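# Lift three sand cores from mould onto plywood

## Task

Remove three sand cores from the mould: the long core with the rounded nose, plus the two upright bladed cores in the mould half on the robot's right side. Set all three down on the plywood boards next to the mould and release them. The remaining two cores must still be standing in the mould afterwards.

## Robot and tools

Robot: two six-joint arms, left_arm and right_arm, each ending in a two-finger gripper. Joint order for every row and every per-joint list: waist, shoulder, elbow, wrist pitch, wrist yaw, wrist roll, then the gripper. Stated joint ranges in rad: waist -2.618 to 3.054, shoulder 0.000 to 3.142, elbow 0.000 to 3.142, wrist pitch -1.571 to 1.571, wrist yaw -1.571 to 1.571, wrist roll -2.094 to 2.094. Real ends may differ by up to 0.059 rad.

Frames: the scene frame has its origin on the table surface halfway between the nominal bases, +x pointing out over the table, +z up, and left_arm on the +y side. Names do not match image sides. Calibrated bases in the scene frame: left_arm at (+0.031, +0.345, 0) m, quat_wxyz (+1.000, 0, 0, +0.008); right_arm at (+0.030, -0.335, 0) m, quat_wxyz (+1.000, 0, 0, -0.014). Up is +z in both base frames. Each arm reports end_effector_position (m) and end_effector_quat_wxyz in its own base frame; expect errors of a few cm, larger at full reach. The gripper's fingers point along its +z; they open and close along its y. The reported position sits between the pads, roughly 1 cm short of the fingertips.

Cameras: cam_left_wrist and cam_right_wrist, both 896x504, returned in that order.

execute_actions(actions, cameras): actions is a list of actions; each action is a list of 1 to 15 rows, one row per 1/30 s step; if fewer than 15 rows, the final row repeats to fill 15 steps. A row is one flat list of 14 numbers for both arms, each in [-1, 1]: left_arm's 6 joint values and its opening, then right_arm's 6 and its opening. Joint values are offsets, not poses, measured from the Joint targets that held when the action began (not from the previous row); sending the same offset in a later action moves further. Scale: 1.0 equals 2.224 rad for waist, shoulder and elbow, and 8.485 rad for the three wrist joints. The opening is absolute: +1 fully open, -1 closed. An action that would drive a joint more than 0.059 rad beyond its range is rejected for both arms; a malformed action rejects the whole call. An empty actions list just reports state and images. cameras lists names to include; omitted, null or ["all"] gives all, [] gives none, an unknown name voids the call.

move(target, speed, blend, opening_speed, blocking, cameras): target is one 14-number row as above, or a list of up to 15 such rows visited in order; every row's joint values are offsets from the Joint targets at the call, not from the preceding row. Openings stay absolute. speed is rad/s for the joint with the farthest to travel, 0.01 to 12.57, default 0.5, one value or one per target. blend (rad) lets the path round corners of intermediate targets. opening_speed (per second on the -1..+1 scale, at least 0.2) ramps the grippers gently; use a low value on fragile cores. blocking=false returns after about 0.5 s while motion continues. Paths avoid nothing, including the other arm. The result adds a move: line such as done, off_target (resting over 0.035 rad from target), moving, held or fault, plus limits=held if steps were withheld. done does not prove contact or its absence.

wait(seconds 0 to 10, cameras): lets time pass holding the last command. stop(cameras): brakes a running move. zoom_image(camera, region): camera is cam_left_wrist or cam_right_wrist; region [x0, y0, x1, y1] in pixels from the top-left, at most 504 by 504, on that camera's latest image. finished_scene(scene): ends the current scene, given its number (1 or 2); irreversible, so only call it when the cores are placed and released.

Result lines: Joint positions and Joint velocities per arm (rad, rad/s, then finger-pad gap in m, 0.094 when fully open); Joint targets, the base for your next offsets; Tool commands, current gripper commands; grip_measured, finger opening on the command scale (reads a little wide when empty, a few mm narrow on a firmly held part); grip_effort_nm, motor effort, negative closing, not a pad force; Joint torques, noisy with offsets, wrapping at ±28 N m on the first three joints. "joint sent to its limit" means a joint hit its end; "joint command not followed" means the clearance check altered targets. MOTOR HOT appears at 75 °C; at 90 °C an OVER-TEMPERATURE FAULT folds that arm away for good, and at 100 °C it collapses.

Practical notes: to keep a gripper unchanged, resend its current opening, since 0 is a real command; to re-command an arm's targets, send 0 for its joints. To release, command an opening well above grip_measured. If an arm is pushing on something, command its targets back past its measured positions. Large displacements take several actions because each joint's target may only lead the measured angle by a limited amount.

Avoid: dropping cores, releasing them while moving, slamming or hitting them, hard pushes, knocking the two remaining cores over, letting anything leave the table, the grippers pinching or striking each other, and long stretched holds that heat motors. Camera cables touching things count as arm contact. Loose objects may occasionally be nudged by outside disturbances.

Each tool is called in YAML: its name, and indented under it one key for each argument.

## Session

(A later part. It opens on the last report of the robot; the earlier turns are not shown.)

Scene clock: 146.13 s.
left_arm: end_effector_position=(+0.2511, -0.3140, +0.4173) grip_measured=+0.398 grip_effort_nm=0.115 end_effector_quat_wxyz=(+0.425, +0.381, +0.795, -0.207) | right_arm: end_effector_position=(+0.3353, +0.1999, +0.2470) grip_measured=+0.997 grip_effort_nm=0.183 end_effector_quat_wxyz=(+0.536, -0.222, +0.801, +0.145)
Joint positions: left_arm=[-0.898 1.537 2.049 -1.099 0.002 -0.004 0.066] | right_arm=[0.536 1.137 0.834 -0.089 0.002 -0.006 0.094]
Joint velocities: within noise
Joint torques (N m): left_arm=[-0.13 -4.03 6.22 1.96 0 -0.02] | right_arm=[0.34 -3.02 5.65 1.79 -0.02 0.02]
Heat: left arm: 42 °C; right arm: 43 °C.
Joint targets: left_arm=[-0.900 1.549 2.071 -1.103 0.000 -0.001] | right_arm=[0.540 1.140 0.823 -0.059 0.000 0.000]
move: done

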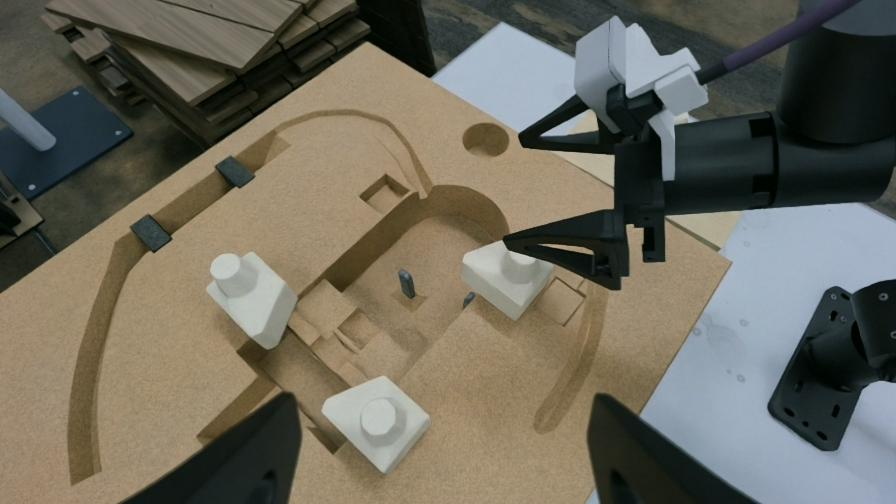

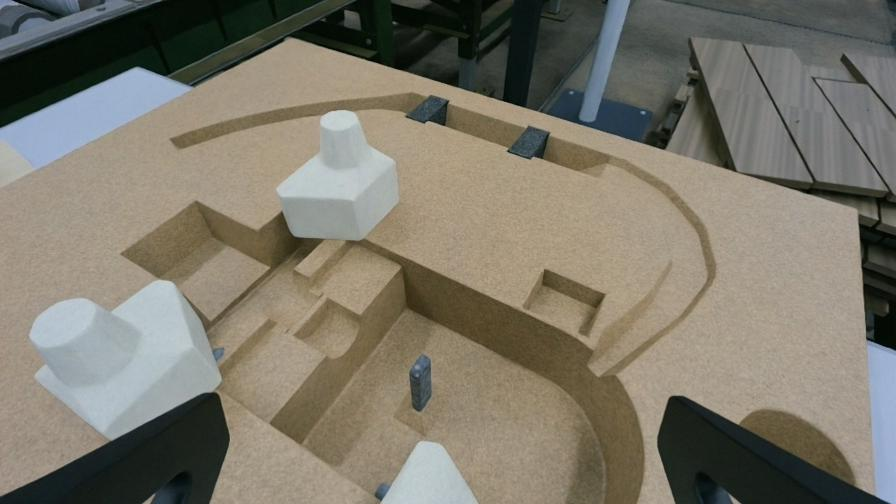

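move:
  target: [0,0,0,0,0,0,0.4,0.003,0.0196,-0.0692,0.0229,0,0,1]
  speed: 0.4

zoom_image:
  camera: "cam_left_wrist"
  region: [446, 120, 696, 330]

Scene clock: 156.17 s.
left_arm: end_effector_position=(+0.2511, -0.3140, +0.4173) grip_measured=+0.398 grip_effort_nm=0.125 end_effector_quat_wxyz=(+0.425, +0.381, +0.795, -0.207) | right_arm: end_effector_position=(+0.3360, +0.2017, +0.1995) grip_measured=+0.997 grip_effort_nm=0.183 end_effector_quat_wxyz=(+0.532, -0.224, +0.804, +0.145)
Joint positions: left_arm=[-0.898 1.537 2.049 -1.099 0.002 -0.004 0.066] | right_arm=[0.539 1.181 0.677 0.102 0.002 -0.006 0.094]
Joint velocities: within noise
Joint torques (N m): left_arm=[-0.1 -4.08 6.24 1.96 0.01 -0.06] | right_arm=[0.68 -3.26 5.72 1.81 -0.02 0.03]
Heat: left arm: 42 °C; right arm: 44 °C.
Joint targets: left_arm=[-0.900 1.549 2.071 -1.103 0.000 -0.001] | right_arm=[0.547 1.183 0.669 0.135 0.000 0.000]
move: done

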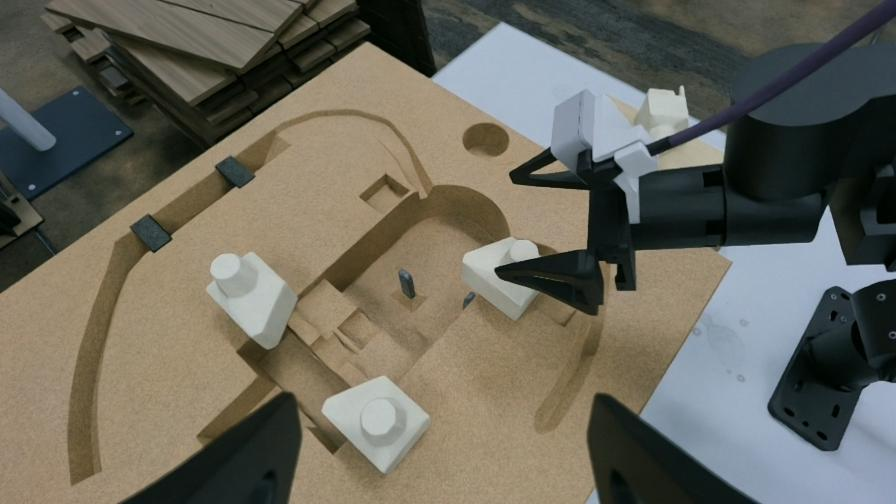

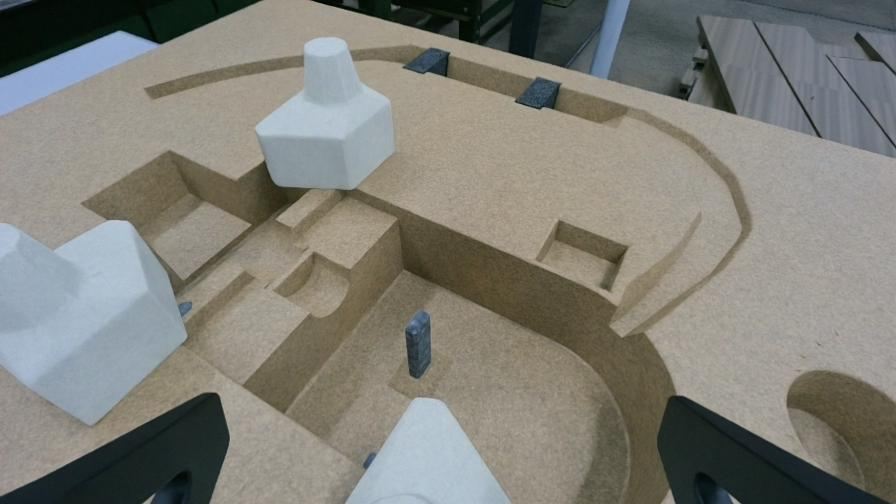

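Scaled by 2.016.

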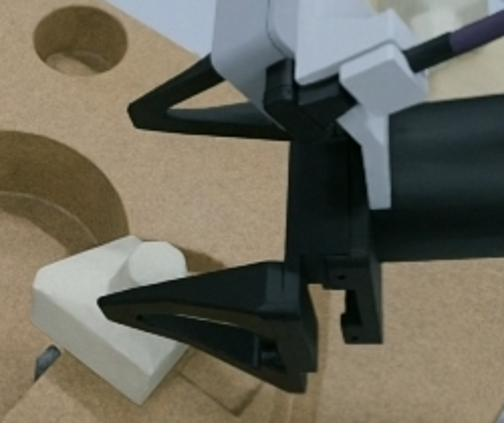

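zoom_image:
  camera: "cam_right_wrist"
  region: [300, 380, 560, 504]

Scaled by 1.938.

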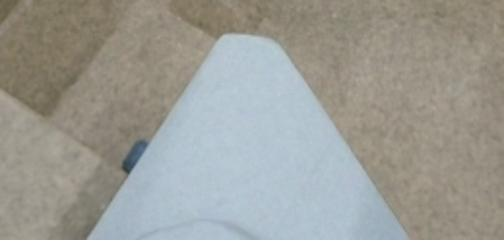

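move:
  target:
    - [0,0,0,0,0,0,0.4,0.0125,0,0,0,0,0,1]
    - [0,0,0,0,0,0,0.4,0.0125,0.0196,-0.0692,0.0229,0,0,1]
  speed: 0.4

zoom_image:
  camera: "cam_left_wrist"
  region: [446, 120, 696, 330]

Scene clock: 164.90 s.
left_arm: end_effector_position=(+0.2511, -0.3140, +0.4173) grip_measured=+0.398 grip_effort_nm=0.115 end_effector_quat_wxyz=(+0.425, +0.381, +0.795, -0.207) | right_arm: end_effector_position=(+0.3234, +0.2077, +0.1560) grip_measured=+0.997 grip_effort_nm=0.183 end_effector_quat_wxyz=(+0.528, -0.236, +0.801, +0.152)
Joint positions: left_arm=[-0.898 1.537 2.049 -1.099 0.002 -0.004 0.066] | right_arm=[0.569 1.224 0.523 0.294 0.002 -0.006 0.094]
Joint velocities: within noise
Joint torques (N m): left_arm=[-0.17 -4.01 6.19 1.98 0.01 -0.02] | right_arm=[0.44 -3.19 5.37 1.81 -0.03 0.03]
Heat: left arm: 42 °C; right arm: 45 °C.
Joint targets: left_arm=[-0.900 1.549 2.071 -1.103 0.000 -0.001] | right_arm=[0.574 1.227 0.515 0.329 0.000 0.000]
move: off_target (right_arm); right_arm: the wrist pitch is farthest, 0.036 rad from its target

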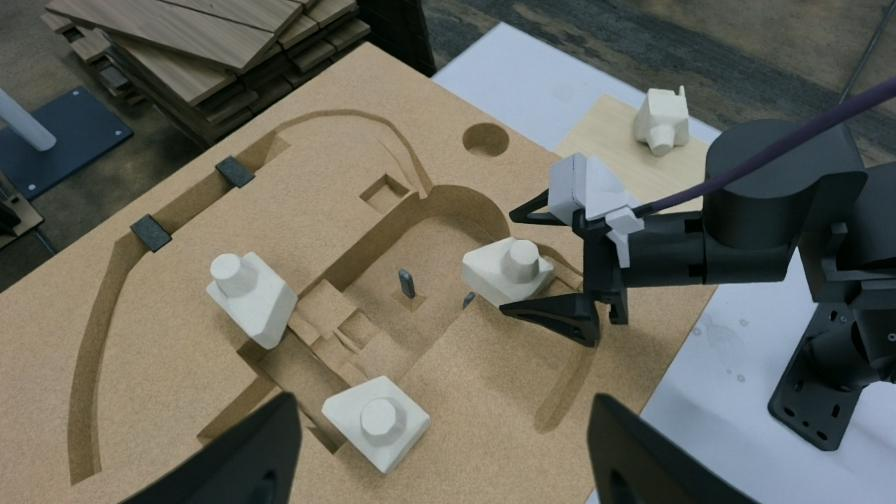

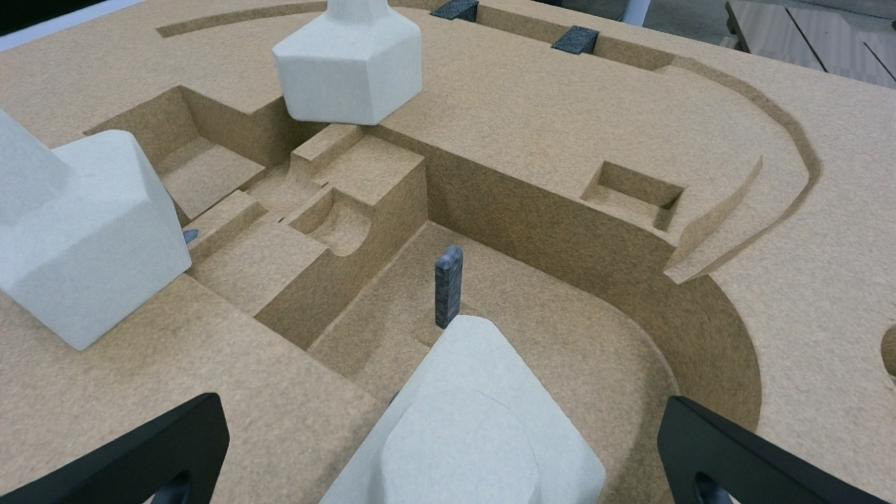

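Scaled by 2.016.

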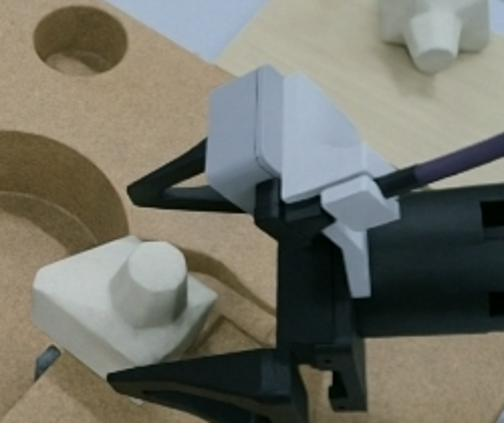

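move:
  target:
    - [0,0,0,0,0,0,0.4,-0.004,0,0,0,0,0,1]
    - [0,0,0,0,0,0,0.4,-0.004,0,0,0,0,0,-0.5]
  speed: 0.3
  opening_speed: 0.8
  cameras: ["cam_right_wrist"]

Scene clock: 170.57 s.
left_arm: end_effector_position=(+0.2511, -0.3140, +0.4173) grip_measured=+0.398 grip_effort_nm=0.120 end_effector_quat_wxyz=(+0.425, +0.381, +0.795, -0.207) | right_arm: end_effector_position=(+0.3236, +0.2076, +0.1563) grip_measured=-0.306 grip_effort_nm=-1.004 end_effector_quat_wxyz=(+0.528, -0.236, +0.801, +0.152)
Joint positions: left_arm=[-0.898 1.537 2.049 -1.099 0.002 -0.004 0.066] | right_arm=[0.569 1.224 0.523 0.295 0.003 -0.006 0.033]
Joint velocities: within noise
Joint torques (N m): left_arm=[-0.06 -4.04 6.19 1.96 0.01 -0.04] | right_arm=[-0.31 -3.22 5.37 1.81 -0.03 0.03]
Heat: left arm: 42 °C; right arm: 45 °C.
Joint targets: left_arm=[-0.900 1.549 2.071 -1.103 0.000 -0.001] | right_arm=[0.565 1.227 0.515 0.329 0.000 0.000]
move: done
Images, in order (width x height): cam_right_wrist 896x504.

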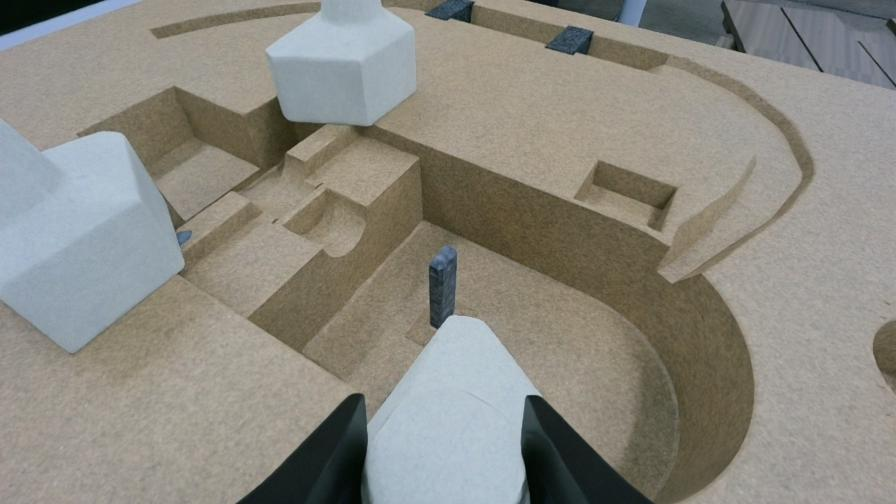

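move:
  target:
    - [0,0,0,0,0,0,0.4,0,-0.0225,0.081,-0.0171,0,0,-0.5]
    - [0,0,0,0,0,0,0.4,0,-0.0405,0.1664,-0.0448,0,0,-0.5]
    - [0,0,0,0,0,0,0.4,-0.4789,-0.2518,0.1326,-0.1001,0,0,-0.5]
    - [0,0,0,0,0,0,0.4,-0.4789,-0.2455,0.0292,-0.0871,0,-0.2227,-0.5]
  speed: [0.4,0.4,0.7,1.2]
  blend: 0.02

zoom_image:
  camera: "cam_left_wrist"
  region: [546, 0, 896, 260]

Scene clock: 188.40 s.
left_arm: end_effector_position=(+0.2511, -0.3140, +0.4173) grip_measured=+0.398 grip_effort_nm=0.129 end_effector_quat_wxyz=(+0.425, +0.381, +0.795, -0.207) | right_arm: end_effector_position=(+0.2355, -0.1260, +0.1696) grip_measured=-0.307 grip_effort_nm=-1.004 end_effector_quat_wxyz=(+0.169, -0.567, +0.689, -0.418)
Joint positions: left_arm=[-0.898 1.537 2.049 -1.099 0.002 -0.004 0.066] | right_arm=[-0.493 0.691 0.571 -0.515 0.003 -1.872 0.033]
Joint velocities: within noise
Joint torques (N m): left_arm=[-0.14 -3.97 6.16 1.96 -0.01 -0.02] | right_arm=[-0.62 -0.98 6.9 2.34 -0.05 -0.25]
Heat: left arm: 42 °C; right arm: 46 °C.
Joint targets: left_arm=[-0.900 1.549 2.071 -1.103 0.000 -0.001] | right_arm=[-0.500 0.680 0.580 -0.410 0.000 -1.889]
move: off_target (right_arm); right_arm: the wrist pitch is farthest, 0.105 rad from its target

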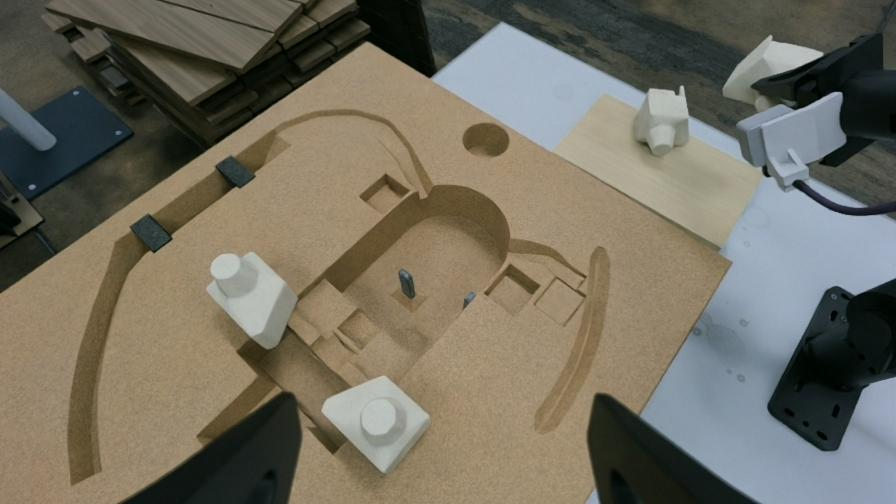

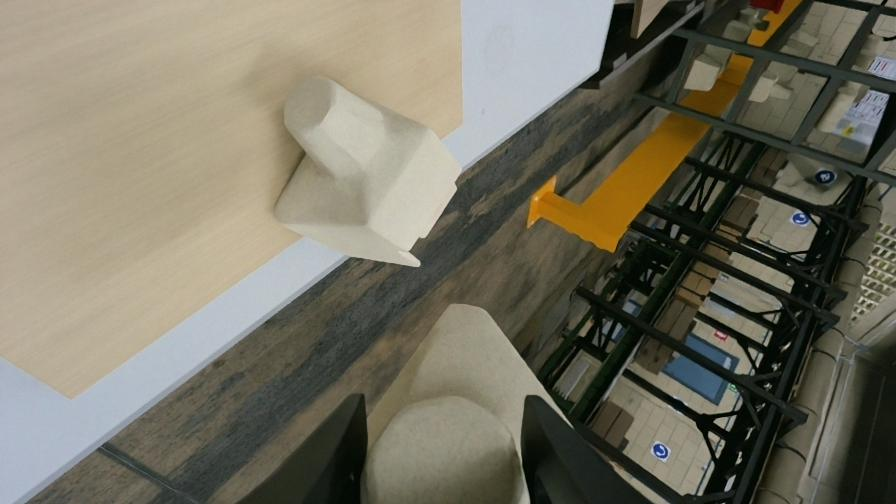

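Scaled by 1.440.

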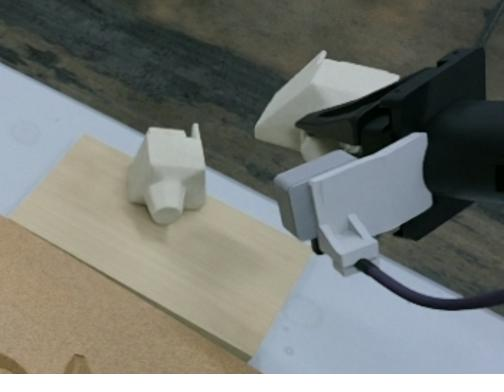

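move:
  target:
    - [0,0,0,0,0,0,0.4,0.027,-0.018,-0.0935,0.0144,0,0,-0.5]
    - [0,0,0,0,0,0,0.4,0.027,0,-0.1596,0.0348,0,0,-0.5]
  speed: 0.35
  blend: 0.02

zoom_image:
  camera: "cam_left_wrist"
  region: [596, 30, 846, 240]

Scene clock: 197.40 s.
left_arm: end_effector_position=(+0.2511, -0.3140, +0.4173) grip_measured=+0.398 grip_effort_nm=0.120 end_effector_quat_wxyz=(+0.425, +0.381, +0.795, -0.207) | right_arm: end_effector_position=(+0.2282, -0.1087, +0.0685) grip_measured=-0.307 grip_effort_nm=-1.009 end_effector_quat_wxyz=(+0.168, -0.593, +0.685, -0.390)
Joint positions: left_arm=[-0.898 1.537 2.049 -1.099 0.002 -0.004 0.066] | right_arm=[-0.447 0.692 0.214 -0.216 0.002 -1.875 0.033]
Joint velocities: within noise
Joint torques (N m): left_arm=[-0.1 -4.01 6.17 1.96 -0.01 -0.03] | right_arm=[0.65 -0.91 7.02 2.26 -0.04 -0.2]
Heat: left arm: 42 °C; right arm: 48 °C.
Joint targets: left_arm=[-0.900 1.549 2.071 -1.103 0.000 -0.001] | right_arm=[-0.440 0.680 0.225 -0.115 0.000 -1.889]
move: off_target (right_arm); right_arm: the wrist pitch is farthest, 0.102 rad from its target

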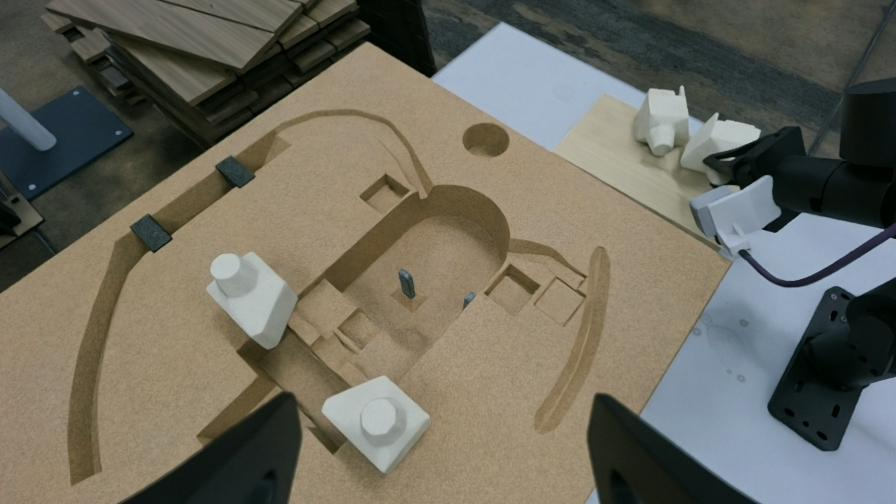

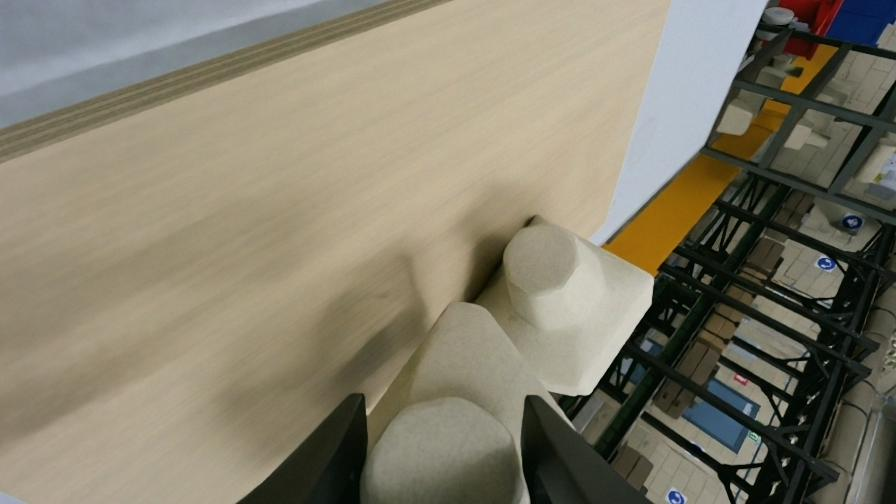

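Scaled by 2.016.

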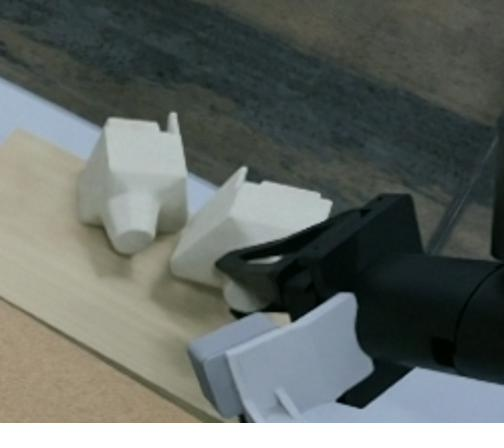

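move:
  target: [0,0,0,0,0,0,0.4,0,0.0135,-0.0162,0.0077,0,0,-0.5]
  speed: 0.12

zoom_image:
  camera: "cam_left_wrist"
  region: [596, 30, 846, 240]

Scene clock: 202.63 s.
left_arm: end_effector_position=(+0.2511, -0.3140, +0.4173) grip_measured=+0.398 grip_effort_nm=0.129 end_effector_quat_wxyz=(+0.425, +0.381, +0.795, -0.207) | right_arm: end_effector_position=(+0.2297, -0.1095, +0.0608) grip_measured=-0.307 grip_effort_nm=-1.009 end_effector_quat_wxyz=(+0.169, -0.592, +0.684, -0.392)
Joint positions: left_arm=[-0.898 1.537 2.049 -1.099 0.002 -0.004 0.066] | right_arm=[-0.447 0.72 0.183 -0.152 0.003 -1.875 0.033]
Joint velocities: within noise
Joint torques (N m): left_arm=[-0.16 -4.1 6.17 1.96 -0.03 -0.02] | right_arm=[0.62 -0.81 6.61 2.28 -0.03 -0.19]
Heat: left arm: 42 °C; right arm: 48 °C.
Joint targets: left_arm=[-0.900 1.549 2.071 -1.103 0.000 -0.001] | right_arm=[-0.440 0.711 0.189 -0.049 0.000 -1.889]
move: off_target (right_arm); right_arm: the wrist pitch is farthest, 0.102 rad from its target

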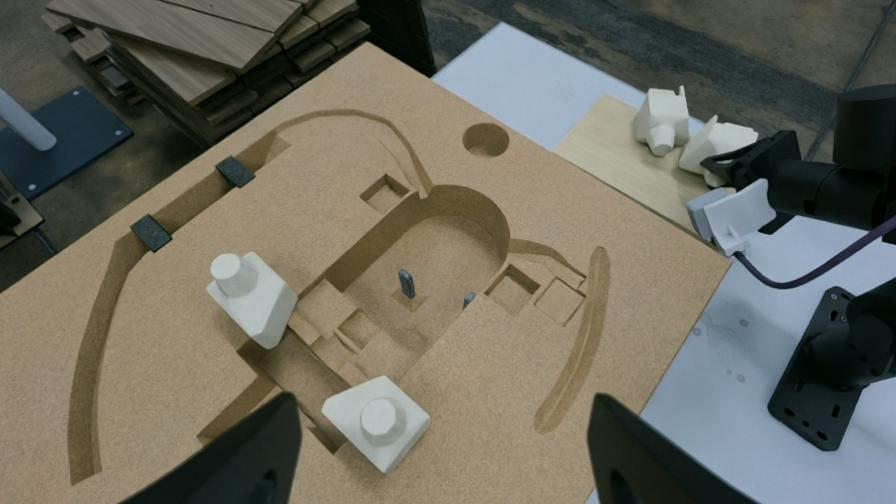

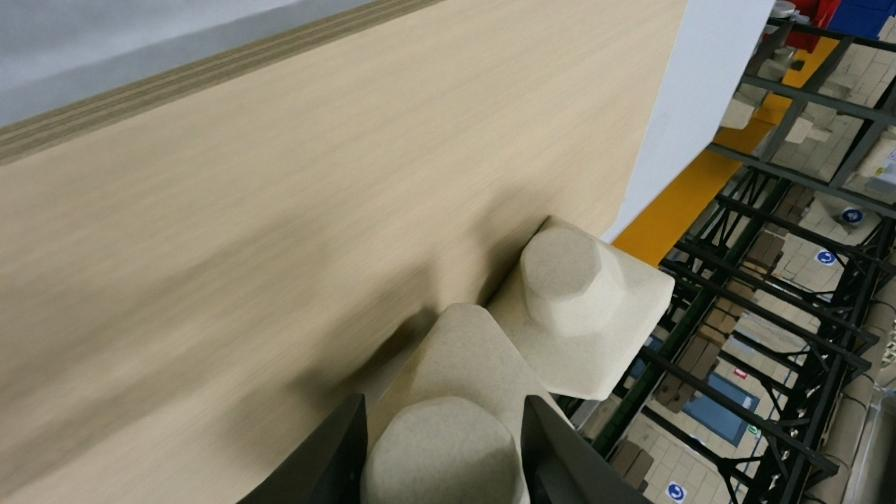

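Scaled by 2.016.

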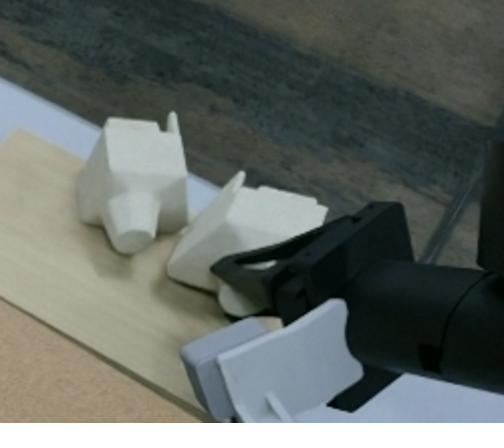

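move:
  target: [0,0,0,0,0,0,0.4,0,0,-0.0157,0.0041,0,0,-0.5]
  speed: 0.1
  cameras: ["cam_right_wrist"]

Scene clock: 205.63 s.
left_arm: end_effector_position=(+0.2511, -0.3140, +0.4173) grip_measured=+0.398 grip_effort_nm=0.110 end_effector_quat_wxyz=(+0.425, +0.381, +0.795, -0.207) | right_arm: end_effector_position=(+0.2281, -0.1097, +0.0545) grip_measured=-0.307 grip_effort_nm=-1.009 end_effector_quat_wxyz=(+0.168, -0.590, +0.683, -0.396)
Joint positions: left_arm=[-0.898 1.537 2.049 -1.099 0.002 -0.004 0.066] | right_arm=[-0.447 0.72 0.15 -0.112 0.008 -1.876 0.033]
Joint velocities: within noise
Joint torques (N m): left_arm=[-0.16 -4.12 6.27 1.96 -0.02 -0.02] | right_arm=[0.65 -0.79 6.34 2.23 -0.08 -0.2]
Heat: left arm: 42 °C; right arm: 48 °C.
Joint targets: left_arm=[-0.900 1.549 2.071 -1.103 0.000 -0.001] | right_arm=[-0.440 0.711 0.154 -0.015 0.000 -1.889]
move: off_target (right_arm); right_arm: the wrist pitch is farthest, 0.097 rad from its target
Images, in order (width x height): cam_right_wrist 896x504.

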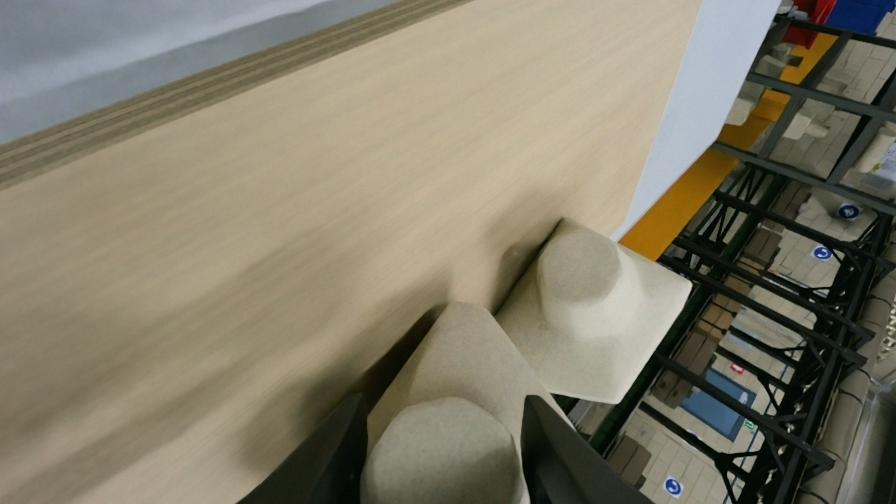

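move:
  target: [0,0,0,0,0,0,0.4,0,0.001,-0.0095,0.0034,0,0,-0.5]
  speed: 0.1

zoom_image:
  camera: "cam_left_wrist"
  region: [596, 30, 846, 240]

Scene clock: 210.43 s.
left_arm: end_effector_position=(+0.2511, -0.3140, +0.4173) grip_measured=+0.398 grip_effort_nm=0.120 end_effector_quat_wxyz=(+0.425, +0.381, +0.795, -0.207) | right_arm: end_effector_position=(+0.2286, -0.1098, +0.0540) grip_measured=-0.307 grip_effort_nm=-1.009 end_effector_quat_wxyz=(+0.169, -0.590, +0.681, -0.399)
Joint positions: left_arm=[-0.898 1.537 2.049 -1.099 0.002 -0.004 0.066] | right_arm=[-0.447 0.72 0.142 -0.097 0.007 -1.877 0.033]
Joint velocities: within noise
Joint torques (N m): left_arm=[-0.16 -4.01 6.22 1.95 0 -0.04] | right_arm=[0.64 -0.61 5.34 2.36 -0.07 -0.17]
Heat: left arm: 42 °C; right arm: 49 °C.
Joint targets: left_arm=[-0.900 1.549 2.071 -1.103 0.000 -0.001] | right_arm=[-0.440 0.713 0.133 0.014 0.000 -1.889]
move: off_target (right_arm); right_arm: the wrist pitch is farthest, 0.111 rad from its target

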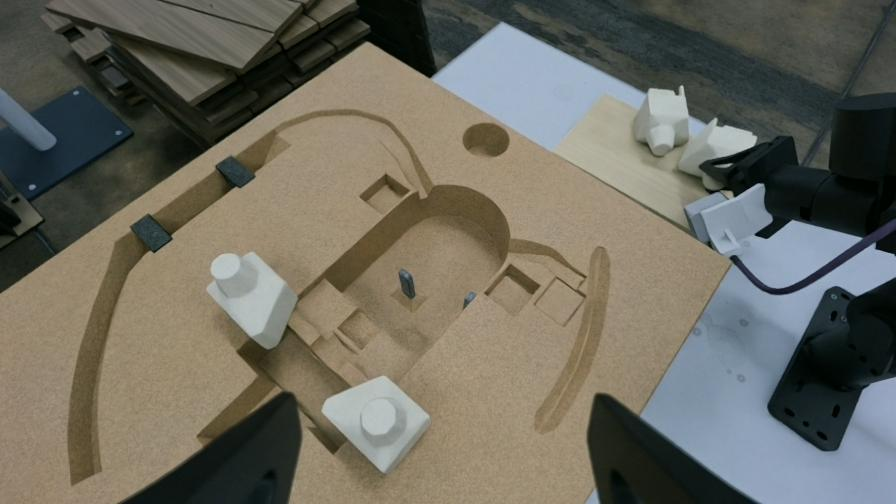

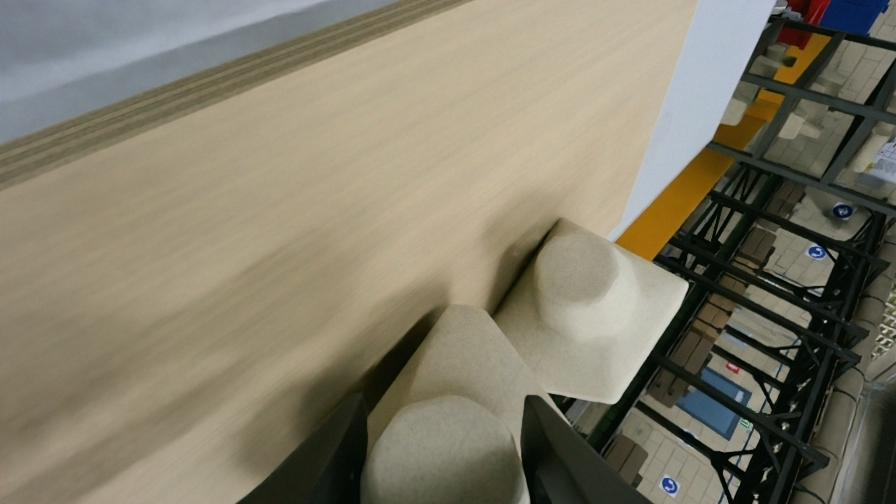

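Scaled by 2.016.

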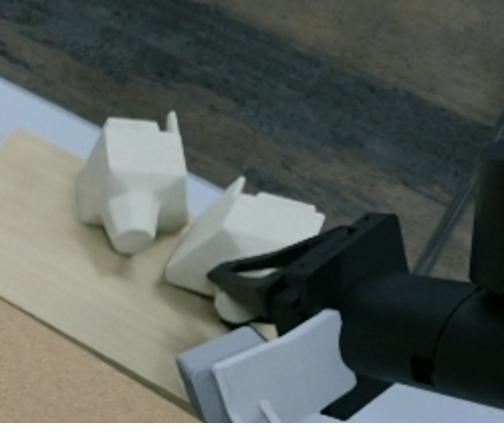

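move:
  target: [0,0,0,0,0,0,0.4,0,0,0,-0.003,0,0,0.1]
  opening_speed: 0.3

zoom_image:
  camera: "cam_left_wrist"
  region: [596, 30, 846, 240]

Scene clock: 217.57 s.
left_arm: end_effector_position=(+0.2511, -0.3140, +0.4173) grip_measured=+0.398 grip_effort_nm=0.110 end_effector_quat_wxyz=(+0.425, +0.381, +0.795, -0.207) | right_arm: end_effector_position=(+0.2355, -0.1131, +0.0641) grip_measured=+0.097 grip_effort_nm=0.173 end_effector_quat_wxyz=(+0.177, -0.585, +0.670, -0.421)
Joint positions: left_arm=[-0.898 1.537 2.049 -1.099 0.002 -0.004 0.066] | right_arm=[-0.447 0.72 0.142 -0.046 0.007 -1.886 0.052]
Joint velocities: within noise
Joint torques (N m): left_arm=[-0.08 -4.05 6.17 1.95 -0.03 -0.02] | right_arm=[0.64 -0.61 5.34 1.68 -0.07 -0.09]
Heat: left arm: 42 °C; right arm: 51 °C.
Joint targets: left_arm=[-0.900 1.549 2.071 -1.103 0.000 -0.001] | right_arm=[-0.440 0.713 0.133 -0.011 0.000 -1.889]
move: done

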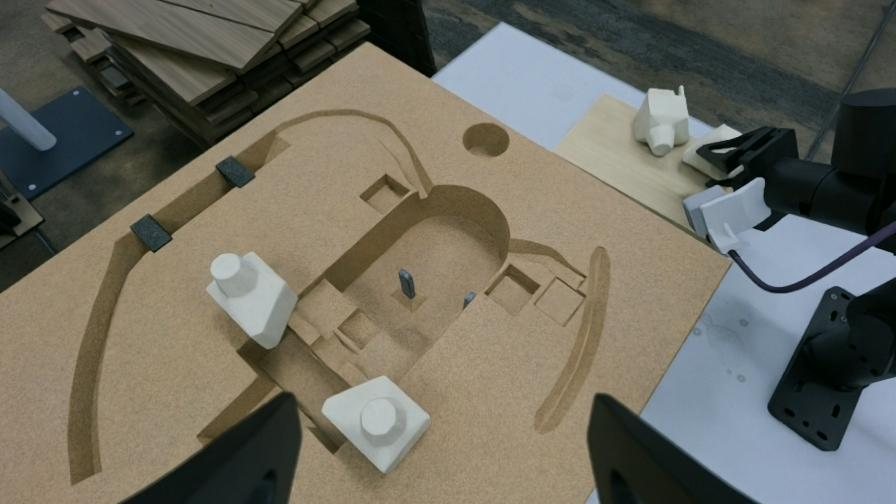

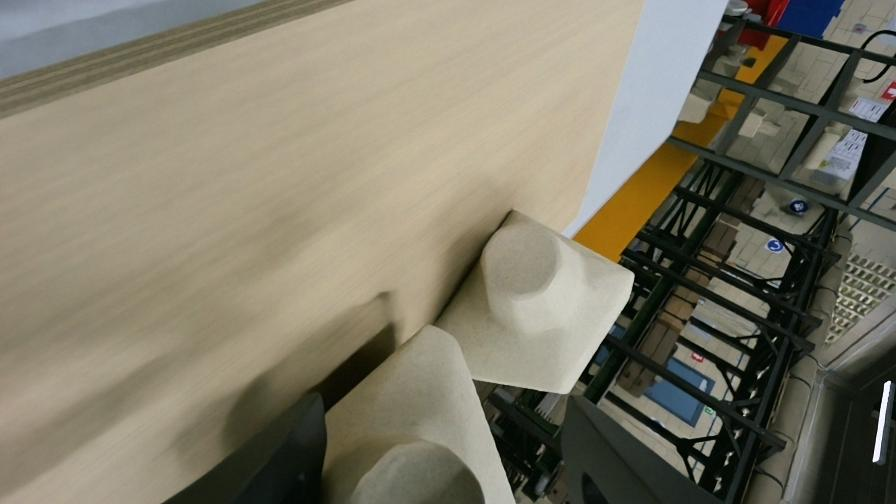

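Scaled by 2.016.

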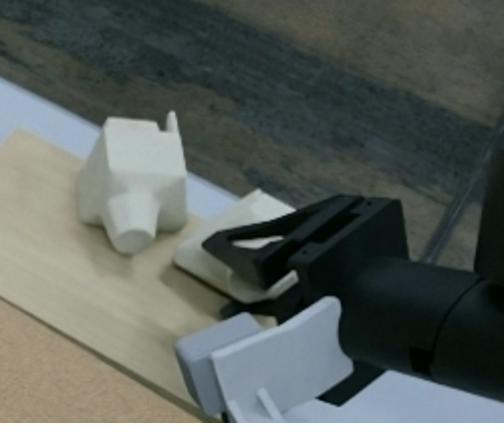

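move:
  target: [0,0,0,0,0,0,0.4,0,0,-0.0225,0.0012,0,0,0.1]
  speed: 0.08

zoom_image:
  camera: "cam_left_wrist"
  region: [596, 30, 846, 240]

Scene clock: 223.60 s.
left_arm: end_effector_position=(+0.2511, -0.3140, +0.4173) grip_measured=+0.398 grip_effort_nm=0.115 end_effector_quat_wxyz=(+0.425, +0.381, +0.795, -0.207) | right_arm: end_effector_position=(+0.2361, -0.1118, +0.0610) grip_measured=+0.097 grip_effort_nm=0.178 end_effector_quat_wxyz=(+0.185, -0.581, +0.667, -0.427)
Joint positions: left_arm=[-0.898 1.537 2.049 -1.099 0.002 -0.004 0.066] | right_arm=[-0.447 0.716 0.11 0.004 -0.001 -1.88 0.052]
Joint velocities: within noise
Joint torques (N m): left_arm=[-0.06 -4.12 6.15 1.96 0 0] | right_arm=[0.65 -0.27 4.05 1.34 0 -0.15]
Heat: left arm: 42 °C; right arm: 50 °C.
Joint targets: left_arm=[-0.900 1.549 2.071 -1.103 0.000 -0.001] | right_arm=[-0.440 0.713 0.083 -0.001 0.000 -1.889]
move: done

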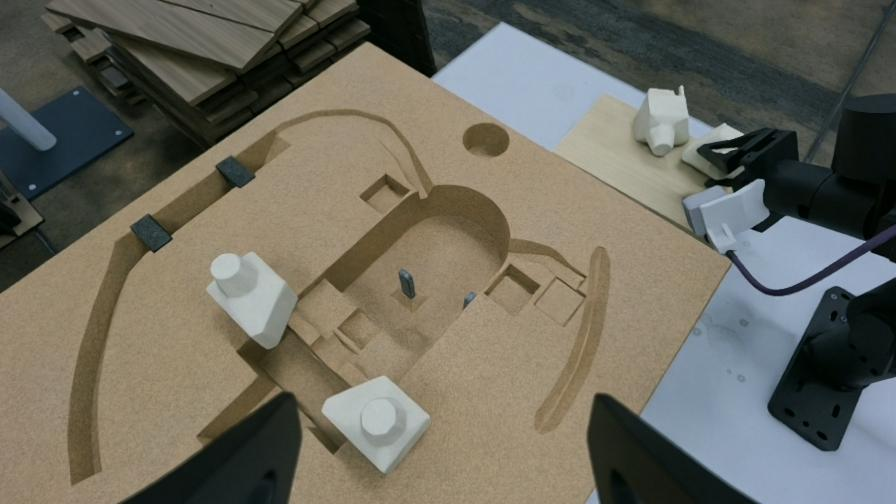

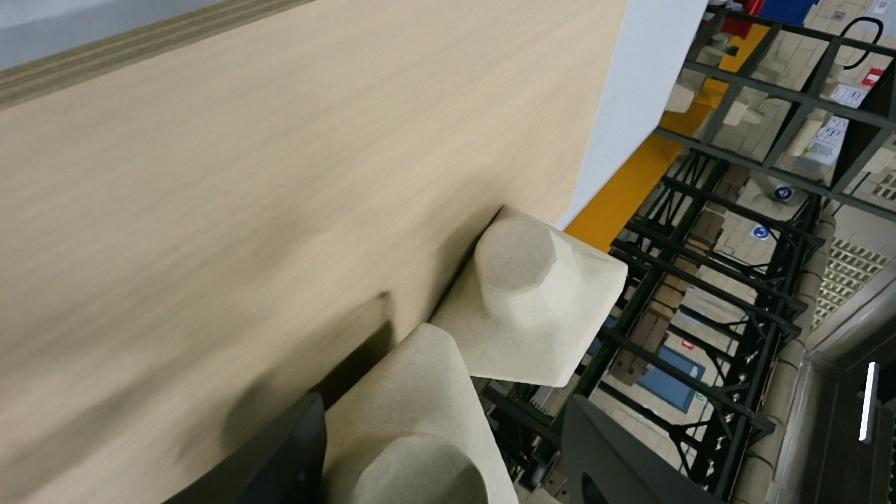

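Scaled by 2.016.

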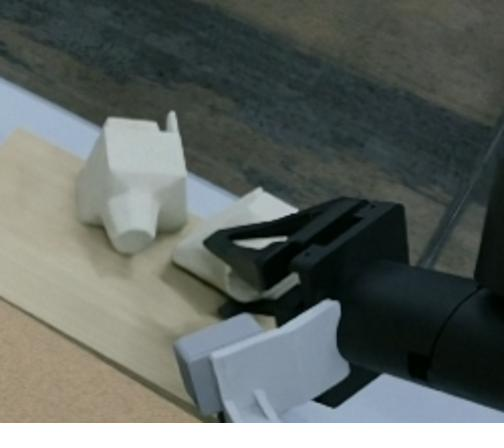

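move:
  target:
    - [0,0,0,0,0,0,0.4,0,0,0.012,-0.0008,0,0,0.1]
    - [0,0,0,0,0,0,0.4,0,0,0.012,-0.0008,0,0,0.3]
    - [0,0,0,0,0,0,0.4,0,-0.0415,0.0931,-0.0454,0,0,0.3]
    - [0,0,0,0,0,0,0.4,0,-0.0297,0.1978,-0.0884,0,0,0.3]
  speed: 0.3
  opening_speed: 0.4

zoom_image:
  camera: "cam_left_wrist"
  region: [596, 30, 846, 240]

Scene clock: 234.80 s.
left_arm: end_effector_position=(+0.2511, -0.3140, +0.4173) grip_measured=+0.398 grip_effort_nm=0.120 end_effector_quat_wxyz=(+0.425, +0.381, +0.795, -0.207) | right_arm: end_effector_position=(+0.1951, -0.0952, +0.1063) grip_measured=+0.297 grip_effort_nm=0.168 end_effector_quat_wxyz=(+0.125, -0.621, +0.709, -0.311)
Joint positions: left_arm=[-0.898 1.537 2.049 -1.099 0.002 -0.004 0.066] | right_arm=[-0.447 0.645 0.491 -0.734 0.014 -1.89 0.061]
Joint velocities: within noise
Joint torques (N m): left_arm=[-0.2 -4.01 6.23 1.95 0.02 -0.02] | right_arm=[0.66 0.54 8.55 0.95 -0.14 -0.02]
Heat: left arm: 42 °C; right arm: 47 °C.
Joint targets: left_arm=[-0.900 1.549 2.071 -1.103 0.000 -0.001] | right_arm=[-0.440 0.647 0.523 -0.751 0.000 -1.889]
move: done

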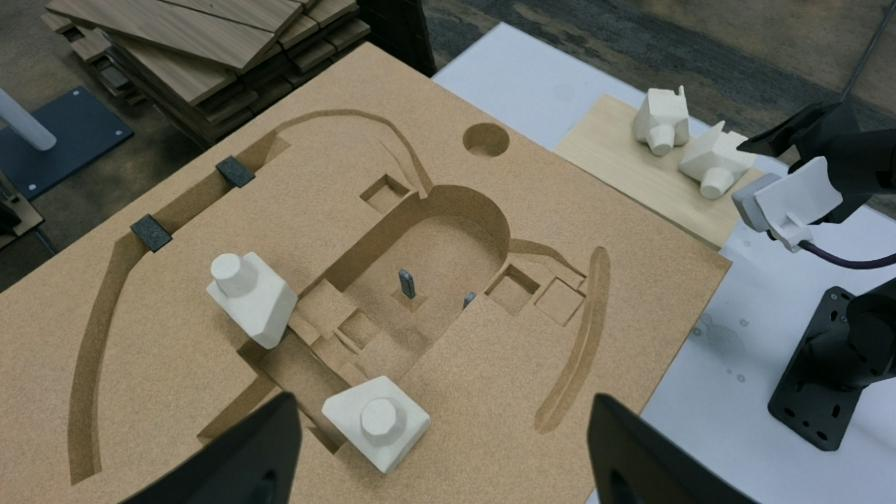

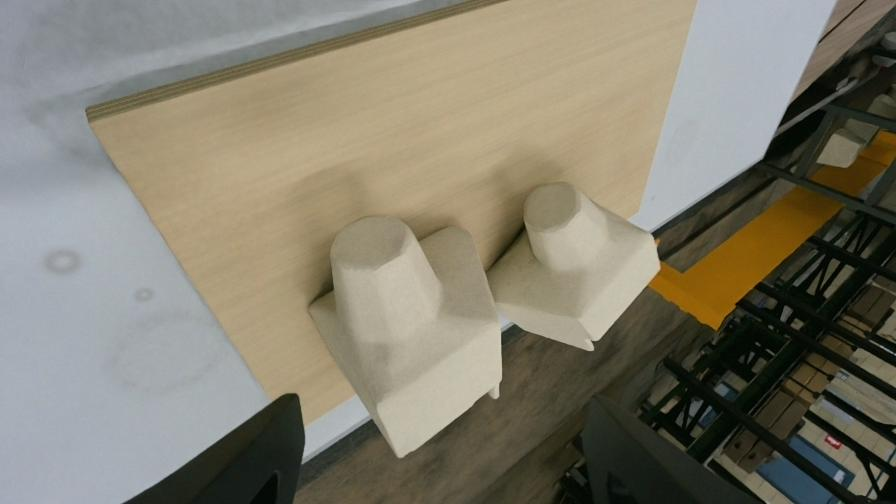

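Scaled by 2.016.

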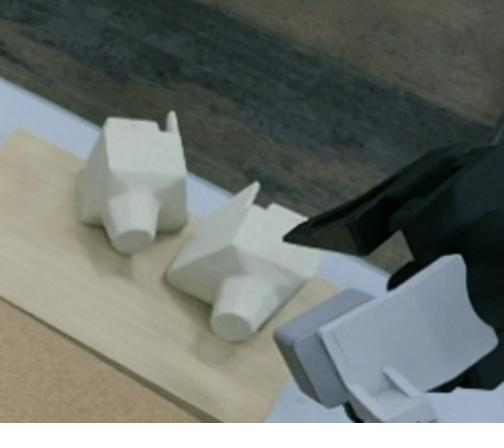

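finished_scene:
  scene: 2

The scene is finished: the task was done.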